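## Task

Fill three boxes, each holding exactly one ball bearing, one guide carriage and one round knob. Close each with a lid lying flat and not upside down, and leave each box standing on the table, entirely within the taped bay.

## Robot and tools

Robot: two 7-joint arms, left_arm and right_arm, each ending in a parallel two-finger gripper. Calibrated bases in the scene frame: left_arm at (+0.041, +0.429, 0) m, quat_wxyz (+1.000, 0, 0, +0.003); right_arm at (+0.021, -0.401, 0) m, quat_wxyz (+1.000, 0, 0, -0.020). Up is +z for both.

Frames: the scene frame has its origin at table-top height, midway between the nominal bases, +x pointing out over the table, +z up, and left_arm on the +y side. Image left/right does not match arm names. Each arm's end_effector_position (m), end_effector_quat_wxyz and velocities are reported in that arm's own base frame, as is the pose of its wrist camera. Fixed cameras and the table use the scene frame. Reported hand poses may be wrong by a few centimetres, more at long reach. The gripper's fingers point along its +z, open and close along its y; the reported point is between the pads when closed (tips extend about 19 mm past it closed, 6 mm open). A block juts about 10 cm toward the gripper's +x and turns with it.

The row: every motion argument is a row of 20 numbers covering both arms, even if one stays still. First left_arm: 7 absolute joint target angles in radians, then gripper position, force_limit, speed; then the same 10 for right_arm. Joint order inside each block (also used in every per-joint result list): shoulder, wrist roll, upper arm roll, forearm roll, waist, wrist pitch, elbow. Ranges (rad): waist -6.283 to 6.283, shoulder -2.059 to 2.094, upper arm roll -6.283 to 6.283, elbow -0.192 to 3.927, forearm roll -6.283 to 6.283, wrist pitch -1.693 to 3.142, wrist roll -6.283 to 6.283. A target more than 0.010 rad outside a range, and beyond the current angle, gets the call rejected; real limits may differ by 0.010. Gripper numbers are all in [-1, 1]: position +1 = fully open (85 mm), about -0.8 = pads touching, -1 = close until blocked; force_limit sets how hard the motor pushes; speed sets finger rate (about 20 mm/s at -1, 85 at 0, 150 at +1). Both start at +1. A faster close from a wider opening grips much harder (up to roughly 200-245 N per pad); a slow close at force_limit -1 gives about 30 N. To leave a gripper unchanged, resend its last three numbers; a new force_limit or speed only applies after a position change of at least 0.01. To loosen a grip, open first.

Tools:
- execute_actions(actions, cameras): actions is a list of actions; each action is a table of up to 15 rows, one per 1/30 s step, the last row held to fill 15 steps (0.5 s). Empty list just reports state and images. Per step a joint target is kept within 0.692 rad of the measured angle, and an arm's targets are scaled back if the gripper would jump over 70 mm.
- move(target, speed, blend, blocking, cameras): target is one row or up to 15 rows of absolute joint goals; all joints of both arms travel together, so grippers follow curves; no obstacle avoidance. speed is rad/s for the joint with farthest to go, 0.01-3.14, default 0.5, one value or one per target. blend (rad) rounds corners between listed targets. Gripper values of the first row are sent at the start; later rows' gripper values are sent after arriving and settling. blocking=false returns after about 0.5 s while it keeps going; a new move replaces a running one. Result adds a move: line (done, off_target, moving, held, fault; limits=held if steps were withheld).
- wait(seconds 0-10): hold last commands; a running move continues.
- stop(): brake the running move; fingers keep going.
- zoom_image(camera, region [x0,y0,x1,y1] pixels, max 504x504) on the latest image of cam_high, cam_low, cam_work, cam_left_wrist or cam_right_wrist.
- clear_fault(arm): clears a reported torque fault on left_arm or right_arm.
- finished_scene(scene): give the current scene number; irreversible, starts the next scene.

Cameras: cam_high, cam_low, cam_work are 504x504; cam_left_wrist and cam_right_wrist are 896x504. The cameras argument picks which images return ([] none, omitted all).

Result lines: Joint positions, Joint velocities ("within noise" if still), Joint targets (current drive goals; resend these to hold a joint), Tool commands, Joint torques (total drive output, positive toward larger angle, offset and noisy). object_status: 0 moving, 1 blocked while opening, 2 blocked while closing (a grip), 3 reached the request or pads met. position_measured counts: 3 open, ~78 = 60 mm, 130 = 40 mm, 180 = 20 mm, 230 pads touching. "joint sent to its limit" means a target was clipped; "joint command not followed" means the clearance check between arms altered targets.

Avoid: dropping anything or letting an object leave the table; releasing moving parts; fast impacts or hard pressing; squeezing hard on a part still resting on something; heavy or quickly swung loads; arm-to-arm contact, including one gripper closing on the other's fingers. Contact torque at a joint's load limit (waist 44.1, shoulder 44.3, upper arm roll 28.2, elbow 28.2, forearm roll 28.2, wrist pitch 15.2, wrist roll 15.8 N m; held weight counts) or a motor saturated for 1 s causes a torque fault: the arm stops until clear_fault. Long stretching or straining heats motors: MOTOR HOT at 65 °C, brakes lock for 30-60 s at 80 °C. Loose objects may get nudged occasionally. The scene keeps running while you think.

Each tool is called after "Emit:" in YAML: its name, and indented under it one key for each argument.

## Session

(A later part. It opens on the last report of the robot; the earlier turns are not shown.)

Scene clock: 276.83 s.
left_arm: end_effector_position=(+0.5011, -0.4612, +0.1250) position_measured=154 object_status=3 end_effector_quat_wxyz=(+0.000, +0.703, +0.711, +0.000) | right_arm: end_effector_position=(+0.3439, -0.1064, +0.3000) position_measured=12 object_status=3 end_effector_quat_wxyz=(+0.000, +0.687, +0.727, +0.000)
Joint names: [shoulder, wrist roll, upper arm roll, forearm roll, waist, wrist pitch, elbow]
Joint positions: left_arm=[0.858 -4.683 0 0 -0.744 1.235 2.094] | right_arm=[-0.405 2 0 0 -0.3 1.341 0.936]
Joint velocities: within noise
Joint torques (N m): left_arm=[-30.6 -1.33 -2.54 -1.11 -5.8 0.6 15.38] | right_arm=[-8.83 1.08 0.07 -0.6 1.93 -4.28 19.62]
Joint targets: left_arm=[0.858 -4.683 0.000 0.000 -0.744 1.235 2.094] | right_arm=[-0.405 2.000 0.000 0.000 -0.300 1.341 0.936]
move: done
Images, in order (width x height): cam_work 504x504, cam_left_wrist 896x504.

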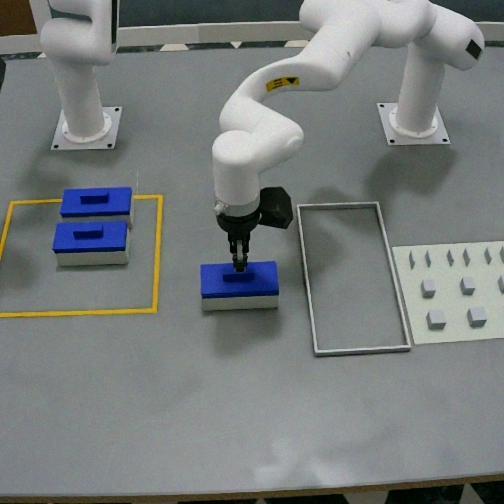

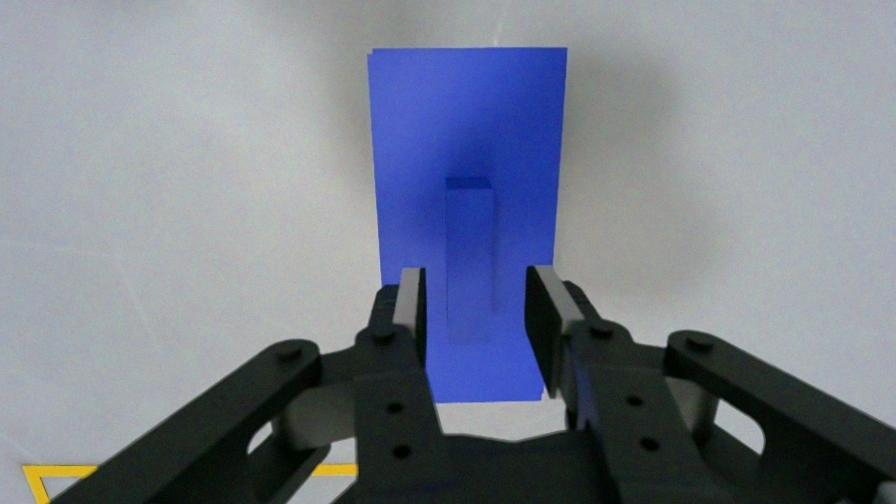

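Emit:
move:
  target:
    - [0.0728,-3.7133,0,0,0.2137,0.8080,0.8808,-0.2,-1,-1,-0.4049,2.0,0,0,-0.3,1.3409,0.936,0.93,-1,-1]
    - [0.0728,-3.7133,0,0,0.2137,0.8080,0.8808,-0.2,-1,-1,0.6868,2.958,0,0,0.6549,1.1012,1.7880,0.93,-1,-1]
  speed: 0.8
  blend: 0.05
  cameras: ["cam_right_wrist","cam_high"]

Scene clock: 281.43 s.
left_arm: end_effector_position=(+0.4406, +0.0956, +0.1204) position_measured=154 object_status=3 end_effector_quat_wxyz=(+0.000, +0.707, +0.707, +0.000) | right_arm: end_effector_position=(+0.5099, +0.3915, +0.1201) position_measured=12 object_status=3 end_effector_quat_wxyz=(+0.000, +0.688, +0.726, +0.000)
Joint names: [shoulder, wrist roll, upper arm roll, forearm roll, waist, wrist pitch, elbow]
Joint positions: left_arm=[0.073 -3.713 0 0 0.214 0.808 0.881] | right_arm=[0.687 2.958 0 0 0.655 1.101 1.788]
Joint velocities: within noise
Joint torques (N m): left_arm=[-18.27 1.39 -2.18 -1.31 7.55 -5.42 10.34] | right_arm=[-34.49 2.26 -2.7 -0.72 5.52 -4.83 20.18]
Joint targets: left_arm=[0.073 -3.713 0.000 0.000 0.214 0.808 0.881] | right_arm=[0.687 2.958 0.000 0.000 0.655 1.101 1.788]
move: done
Images, in order (width x height): cam_high 504x504, cam_right_wrist 896x504.

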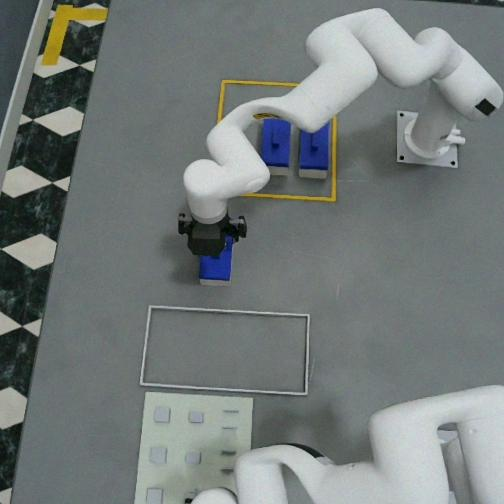

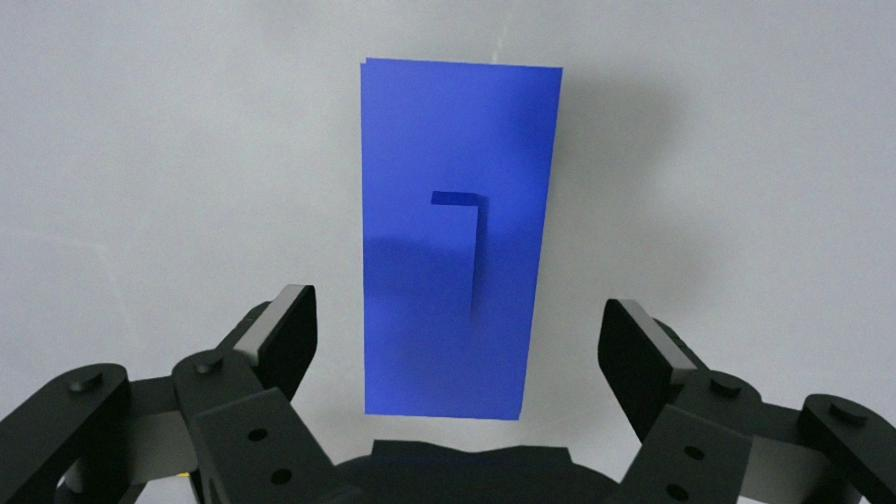

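Emit:
move:
  target:
    - [0.0728,-3.7133,0,0,0.2137,0.8080,0.8808,-0.2,-1,-1,0.7915,2.958,0,0,0.6549,0.9347,1.7262,0.93,-1,-1]
    - [0.0728,-3.7133,0,0,0.2137,0.8080,0.8808,-0.2,-1,-1,0.7915,2.958,0,0,0.6549,0.9347,1.7262,-1,-1,-1]
  speed: 0.12
  cameras: ["cam_right_wrist"]

Scene clock: 284.60 s.
left_arm: end_effector_position=(+0.4406, +0.0956, +0.1204) position_measured=154 object_status=3 end_effector_quat_wxyz=(+0.000, +0.707, +0.707, +0.000) | right_arm: end_effector_position=(+0.5099, +0.3916, +0.0401) position_measured=50 object_status=0 end_effector_quat_wxyz=(+0.000, +0.688, +0.726, +0.000)
Joint names: [shoulder, wrist roll, upper arm roll, forearm roll, waist, wrist pitch, elbow]
Joint positions: left_arm=[0.073 -3.713 0 0 0.214 0.808 0.881] | right_arm=[0.792 2.958 0 0 0.655 0.935 1.726]
Joint velocities: within noise
Joint torques (N m): left_arm=[-17.81 1.32 -1.84 -1.39 7.19 -4.89 11.37] | right_arm=[-35.76 2.08 1.11 -0.76 4.64 -4.46 13.98]
Joint targets: left_arm=[0.073 -3.713 0.000 0.000 0.214 0.808 0.881] | right_arm=[0.791 2.958 0.000 0.000 0.655 0.935 1.726]
move: done
Images, in order (width x height): cam_right_wrist 896x504.

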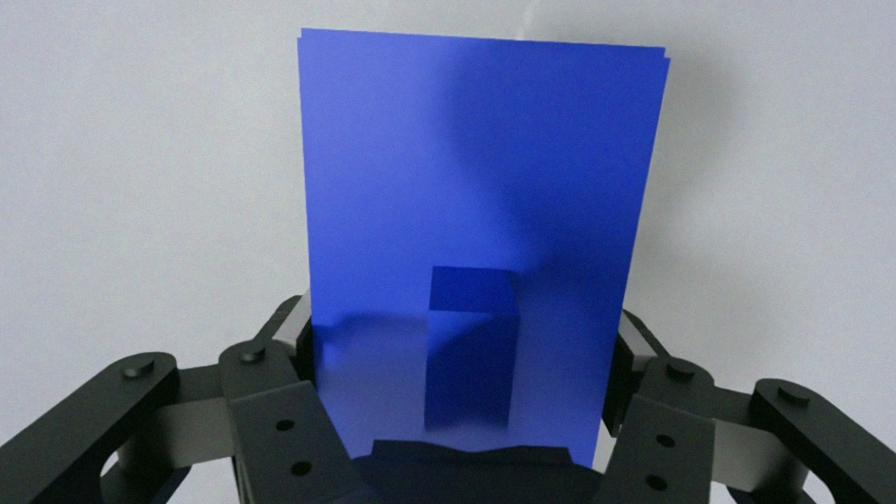

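Emit:
move:
  target:
    - [0.0728,-3.7133,0,0,0.2137,0.8080,0.8808,-0.2,-1,-1,0.6868,2.958,0,0,0.6549,1.1012,1.7880,-1,-1,-1]
    - [0.0728,-3.7133,0,0,0.2137,0.8080,0.8808,-0.2,-1,-1,0.2241,2.4762,0,0,0.1602,0.8539,1.2553,-1,-1,-1]
    - [0.0728,-3.7133,0,0,0.2137,0.8080,0.8808,-0.2,-1,-1,0.3339,2.4762,0,0,0.1602,0.6993,1.2105,-1,-1,-1]
  speed: [0.12,0.35,0.12]
  cameras: ["cam_right_wrist","cam_high"]

Scene clock: 289.93 s.
left_arm: end_effector_position=(+0.4406, +0.0956, +0.1204) position_measured=154 object_status=3 end_effector_quat_wxyz=(+0.000, +0.707, +0.707, +0.000) | right_arm: end_effector_position=(+0.5707, +0.0922, +0.1301) position_measured=50 object_status=2 end_effector_quat_wxyz=(+0.053, +0.690, +0.718, +0.071)
Joint names: [shoulder, wrist roll, upper arm roll, forearm roll, waist, wrist pitch, elbow]
Joint positions: left_arm=[0.073 -3.713 0 0 0.214 0.808 0.881] | right_arm=[0.334 2.476 0 0 0.16 0.699 1.211]
Joint velocities: within noise
Joint torques (N m): left_arm=[-17.16 1.27 -0.97 -1.27 7.05 -3.69 13.1] | right_arm=[-28.63 -1.8 2.86 -0.62 -5.41 -5.97 15.3]
Joint targets: left_arm=[0.073 -3.713 0.000 0.000 0.214 0.808 0.881] | right_arm=[0.334 2.476 0.000 0.000 0.160 0.699 1.211]
move: done
Images, in order (width x height): cam_high 504x504, cam_right_wrist 896x504.

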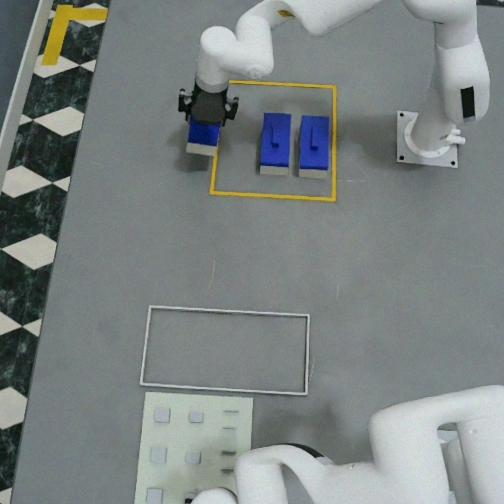

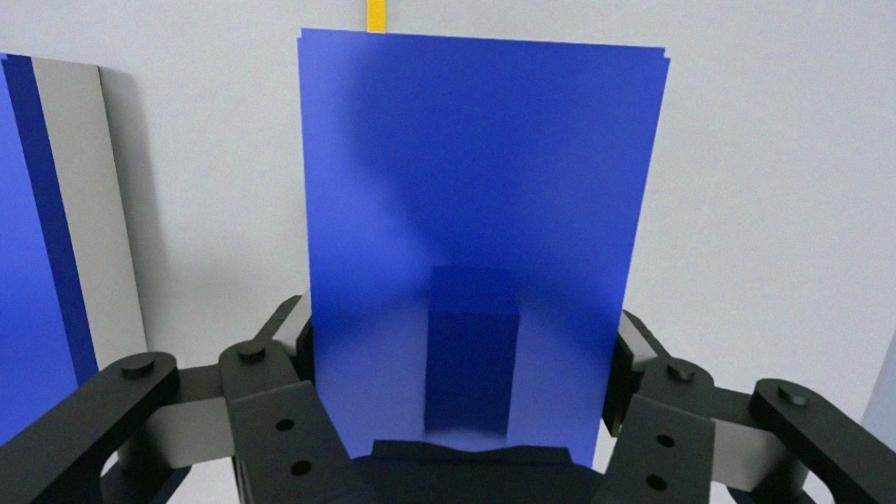

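Emit:
move:
  target:
    - [0.0728,-3.7133,0,0,0.2137,0.8080,0.8808,-0.2,-1,-1,0.2241,2.4762,0,0,0.1602,0.8539,1.0780,-1,-1,-1]
  speed: [0.15]
  cameras: ["cam_right_wrist","cam_high"]

Scene clock: 291.77 s.
left_arm: end_effector_position=(+0.4406, +0.0956, +0.1204) position_measured=154 object_status=3 end_effector_quat_wxyz=(+0.000, +0.707, +0.707, +0.000) | right_arm: end_effector_position=(+0.4950, +0.0800, +0.1200) position_measured=50 object_status=2 end_effector_quat_wxyz=(+0.000, +0.693, +0.721, +0.000)
Joint names: [shoulder, wrist roll, upper arm roll, forearm roll, waist, wrist pitch, elbow]
Joint positions: left_arm=[0.073 -3.713 0 0 0.214 0.808 0.881] | right_arm=[0.224 2.476 0 0 0.16 0.854 1.078]
Joint velocities: within noise
Joint torques (N m): left_arm=[-17.56 1 -0.81 -1.6 6.52 -3.45 13.22] | right_arm=[-42.77 -1.7 2.76 -0.75 -5.28 -0.58 14.63]
Joint targets: left_arm=[0.073 -3.713 0.000 0.000 0.214 0.808 0.881] | right_arm=[0.224 2.476 0.000 0.000 0.160 0.854 1.078]
move: done
Images, in order (width x height): cam_high 504x504, cam_right_wrist 896x504.

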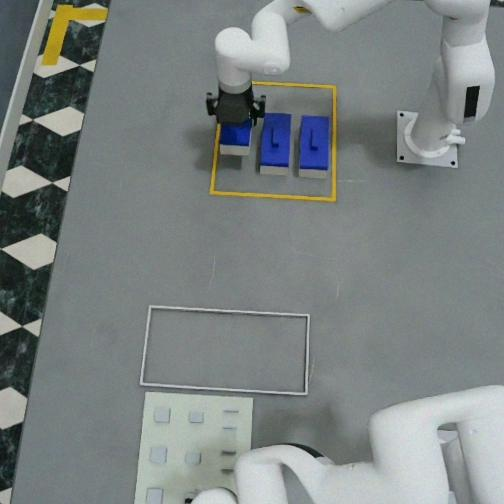

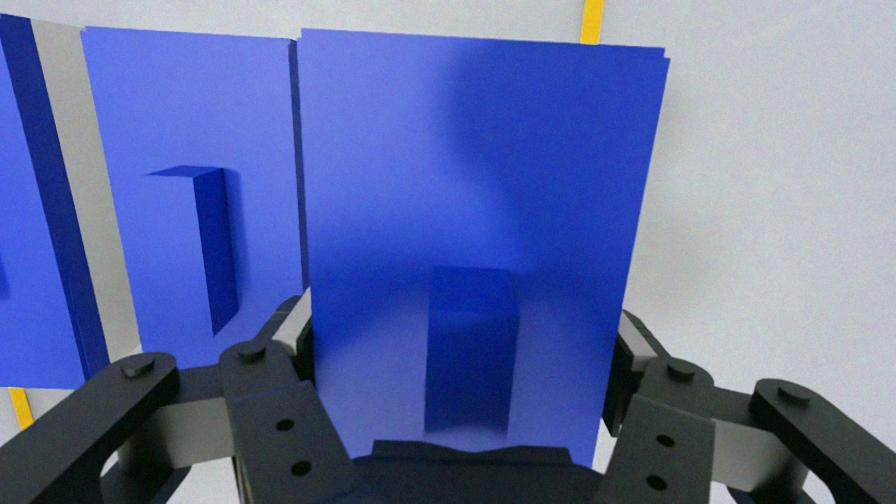

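Emit:
move:
  target:
    - [0.0728,-3.7133,0,0,0.2137,0.8080,0.8808,-0.2,-1,-1,0.3339,2.4762,0,0,0.1602,0.6993,1.0332,-1,-1,-1]
  speed: [0.12]
  cameras: ["cam_right_wrist","cam_high"]

Emit:
zoom_image:
  camera: "cam_high"
  region: [190, 60, 350, 220]

Scene clock: 293.70 s.
left_arm: end_effector_position=(+0.4406, +0.0956, +0.1204) position_measured=154 object_status=3 end_effector_quat_wxyz=(+0.000, +0.707, +0.707, +0.000) | right_arm: end_effector_position=(+0.4950, +0.0800, +0.0601) position_measured=50 object_status=2 end_effector_quat_wxyz=(+0.000, +0.693, +0.721, +0.000)
Joint names: [shoulder, wrist roll, upper arm roll, forearm roll, waist, wrist pitch, elbow]
Joint positions: left_arm=[0.073 -3.713 0 0 0.214 0.808 0.881] | right_arm=[0.334 2.476 0 0 0.16 0.699 1.033]
Joint velocities: within noise
Joint torques (N m): left_arm=[-17.65 0.97 -0.4 -1.5 6.16 -2.89 13] | right_arm=[-26.06 -1.63 2.42 -0.73 -5.23 -5.22 13.11]
Joint targets: left_arm=[0.073 -3.713 0.000 0.000 0.214 0.808 0.881] | right_arm=[0.334 2.476 0.000 0.000 0.160 0.699 1.033]
move: done
Images, in order (width x height): cam_high 504x504, cam_right_wrist 896x504.

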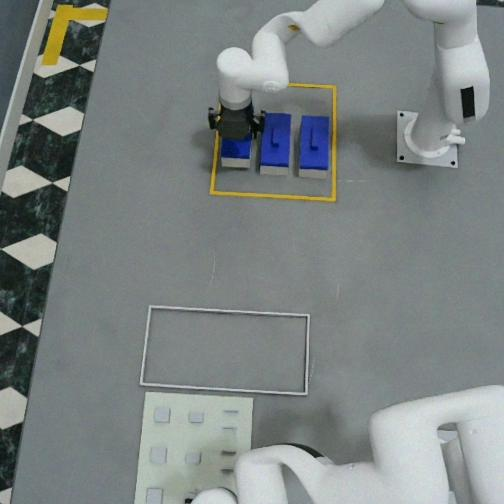

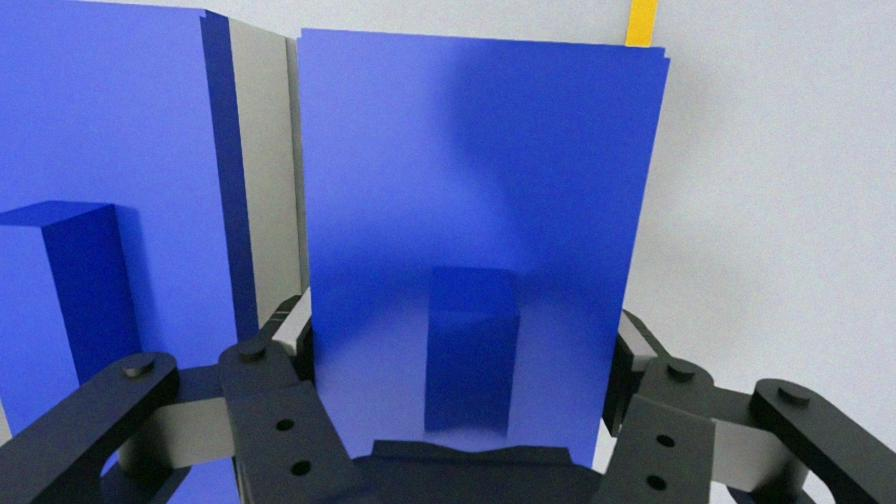

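Scaled by 3.150 from the camera's 504x504 image, which has a finer 720x720 frame.

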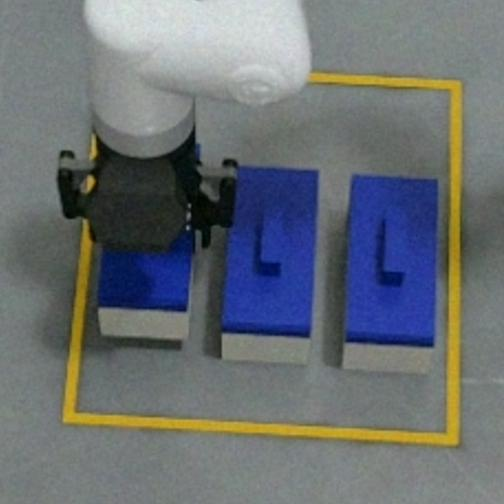

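Emit:
move:
  target:
    - [0.0728,-3.7133,0,0,0.2137,0.8080,0.8808,-0.2,-1,-1,0.3751,2.4762,0,0,0.1602,0.6509,1.0260,-1,-1,-1]
  speed: [0.05]
  cameras: []

Emit:
move:
  target:
    - [0.0728,-3.7133,0,0,0.2137,0.8080,0.8808,-0.2,-1,-1,0.3773,2.4762,0,0,0.1602,0.6485,1.0258,-1,-1,-1]
  speed: [0.03]
  cameras: []

Emit:
move:
  target:
    - [0.0728,-3.7133,0,0,0.2137,0.8080,0.8808,-0.2,-1,-1,0.3784,2.4762,0,0,0.1602,0.6473,1.0257,-1,-1,-1]
  speed: [0.03]
  cameras: []

Scene clock: 295.43 s.
left_arm: end_effector_position=(+0.4406, +0.0956, +0.1204) position_measured=154 object_status=3 end_effector_quat_wxyz=(+0.000, +0.707, +0.707, +0.000) | right_arm: end_effector_position=(+0.4950, +0.0800, +0.0405) position_measured=50 object_status=2 end_effector_quat_wxyz=(+0.000, +0.693, +0.721, +0.000)
Joint names: [shoulder, wrist roll, upper arm roll, forearm roll, waist, wrist pitch, elbow]
Joint positions: left_arm=[0.073 -3.713 0 0 0.214 0.808 0.881] | right_arm=[0.375 2.476 0 0 0.16 0.651 1.026]
Joint velocities: within noise
Joint torques (N m): left_arm=[-17.63 0.99 -0.02 -1.45 5.93 -2.65 13.12] | right_arm=[-26.05 -1.56 2.2 -0.69 -5.03 -5.25 12.83]
Joint targets: left_arm=[0.073 -3.713 0.000 0.000 0.214 0.808 0.881] | right_arm=[0.375 2.476 0.000 0.000 0.160 0.651 1.026]
move: done
No camera images: "cameras" was empty.

Scene clock: 296.13 s.
left_arm: end_effector_position=(+0.4406, +0.0956, +0.1204) position_measured=154 object_status=3 end_effector_quat_wxyz=(+0.000, +0.707, +0.707, +0.000) | right_arm: end_effector_position=(+0.4950, +0.0800, +0.0395) position_measured=50 object_status=2 end_effector_quat_wxyz=(+0.000, +0.693, +0.721, +0.000)
Joint names: [shoulder, wrist roll, upper arm roll, forearm roll, waist, wrist pitch, elbow]
Joint positions: left_arm=[0.073 -3.713 0 0 0.214 0.808 0.881] | right_arm=[0.377 2.476 0 0 0.16 0.649 1.026]
Joint velocities: within noise
Joint torques (N m): left_arm=[-17.34 0.78 -0.07 -1.55 5.84 -2.27 13.2] | right_arm=[-25.45 -1.49 2.05 -0.7 -5.14 -5.31 12.75]
Joint targets: left_arm=[0.073 -3.713 0.000 0.000 0.214 0.808 0.881] | right_arm=[0.377 2.476 0.000 0.000 0.160 0.649 1.026]
move: done
No camera images: "cameras" was empty.

Scene clock: 296.83 s.
left_arm: end_effector_position=(+0.4406, +0.0956, +0.1204) position_measured=154 object_status=3 end_effector_quat_wxyz=(+0.000, +0.707, +0.707, +0.000) | right_arm: end_effector_position=(+0.4950, +0.0800, +0.0391) position_measured=50 object_status=2 end_effector_quat_wxyz=(+0.000, +0.693, +0.721, +0.000)
Joint names: [shoulder, wrist roll, upper arm roll, forearm roll, waist, wrist pitch, elbow]
Joint positions: left_arm=[0.073 -3.713 0 0 0.214 0.808 0.881] | right_arm=[0.378 2.476 0 0 0.16 0.647 1.026]
Joint velocities: within noise
Joint torques (N m): left_arm=[-17.4 0.78 -0.1 -1.46 5.74 -2.16 13.33] | right_arm=[-12.09 -1.4 2.07 -0.67 -5 -6.45 9.08]
Joint targets: left_arm=[0.073 -3.713 0.000 0.000 0.214 0.808 0.881] | right_arm=[0.378 2.476 0.000 0.000 0.160 0.647 1.026]
move: done
No camera images: "cameras" was empty.

Emit:
move:
  target:
    - [0.0728,-3.7133,0,0,0.2137,0.8080,0.8808,-0.2,-1,-1,0.3775,2.4762,0,0,0.1602,0.6483,1.0258,-1,-1,-1]
    - [0.0728,-3.7133,0,0,0.2137,0.8080,0.8808,-0.2,-1,-1,0.3775,2.4762,0,0,0.1602,0.6483,1.0258,0.85,-1,-1]
    - [0.0728,-3.7133,0,0,0.2137,0.8080,0.8808,-0.2,-1,-1,0.3339,2.4762,0,0,0.1602,0.6993,1.0332,0.85,-1,-1]
    - [0.0728,-3.7133,0,0,0.2137,0.8080,0.8808,-0.2,-1,-1,0.2241,2.4762,0,0,0.1602,0.8539,1.0780,0.85,-1,-1]
    - [0.0728,-3.7133,0,0,0.2137,0.8080,0.8808,-0.2,-1,-1,-0.4049,2.0,0,0,-0.3,1.3409,0.936,0.85,-1,-1]
  speed: [0.02,0.1,0.08,0.2,0.6]
  cameras: ["cam_high","cam_work","cam_right_wrist"]

Emit:
zoom_image:
  camera: "cam_high"
  region: [190, 60, 350, 220]

Emit:
zoom_image:
  camera: "cam_work"
  region: [0, 170, 180, 330]

Scene clock: 301.90 s.
left_arm: end_effector_position=(+0.4406, +0.0956, +0.1204) position_measured=154 object_status=3 end_effector_quat_wxyz=(+0.000, +0.707, +0.707, +0.000) | right_arm: end_effector_position=(+0.3439, -0.1064, +0.3000) position_measured=22 object_status=3 end_effector_quat_wxyz=(+0.000, +0.687, +0.727, +0.000)
Joint names: [shoulder, wrist roll, upper arm roll, forearm roll, waist, wrist pitch, elbow]
Joint positions: left_arm=[0.073 -3.713 0 0 0.214 0.808 0.881] | right_arm=[-0.405 2 0 0 -0.3 1.341 0.936]
Joint velocities: within noise
Joint torques (N m): left_arm=[-16.94 0.6 0.89 -1.76 5.47 -1.17 13.1] | right_arm=[-23.53 -1.91 1.29 -0.74 -5.61 -0.09 14.59]
Joint targets: left_arm=[0.073 -3.713 0.000 0.000 0.214 0.808 0.881] | right_arm=[-0.405 2.000 0.000 0.000 -0.300 1.341 0.936]
move: done
Images, in order (width x height): cam_high 504x504, cam_work 504x504, cam_right_wrist 896x504.

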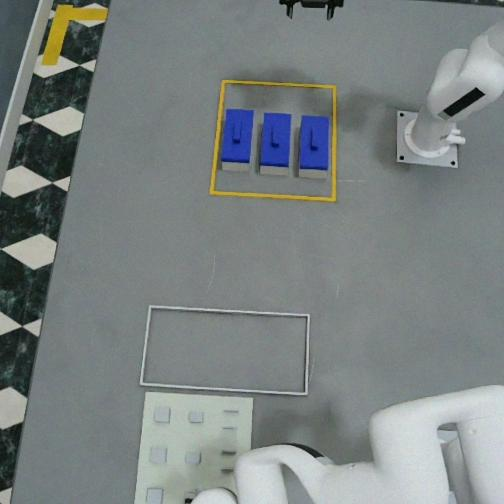

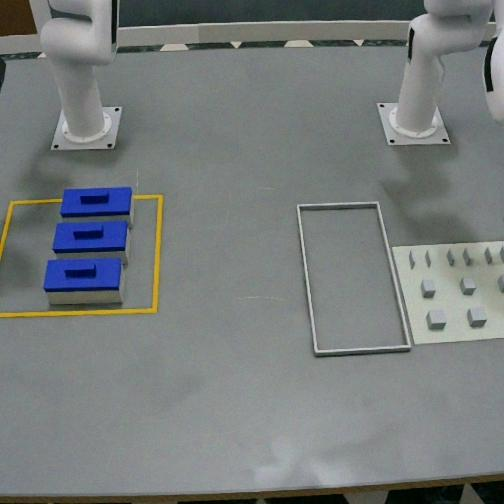

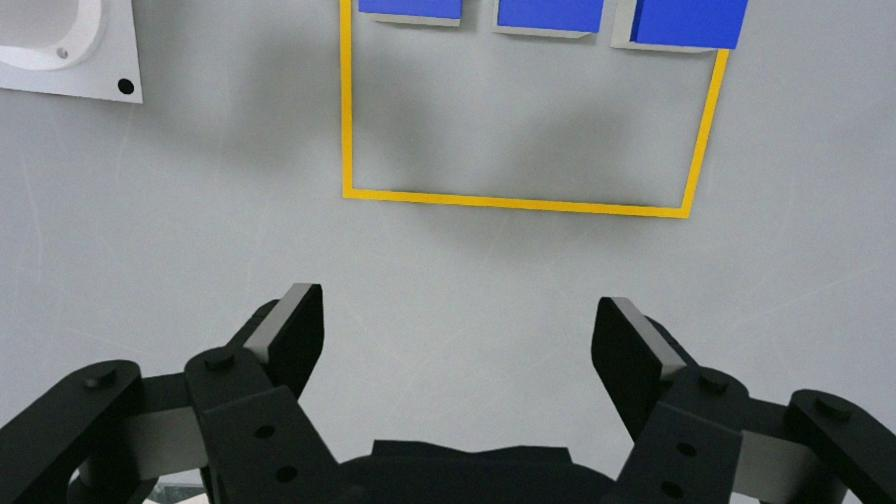

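Scaled by 3.150 from the camera's 504x504 image, which has a finer 720x720 frame.

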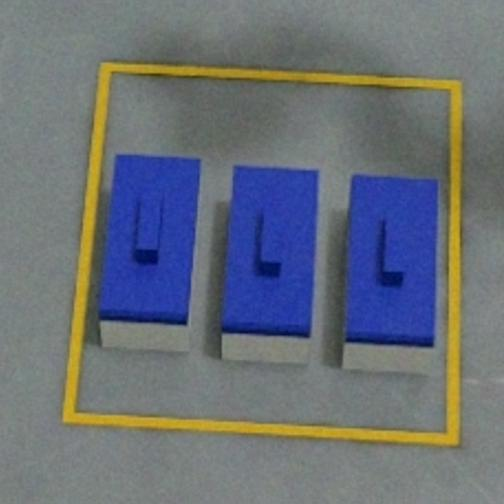

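Scaled by 2.800 from the camera's 504x504 image, which has a finer 720x720 frame.

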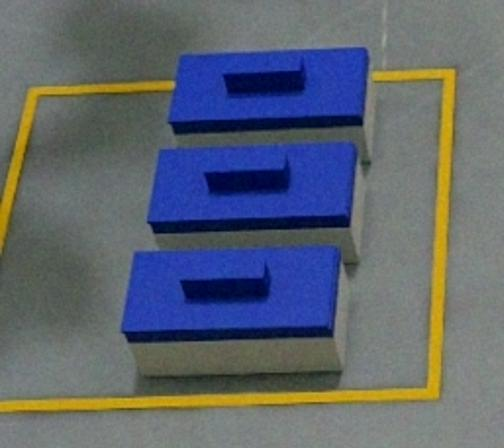

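Emit:
finished_scene:
  scene: 2

The scene is finished: the task was done.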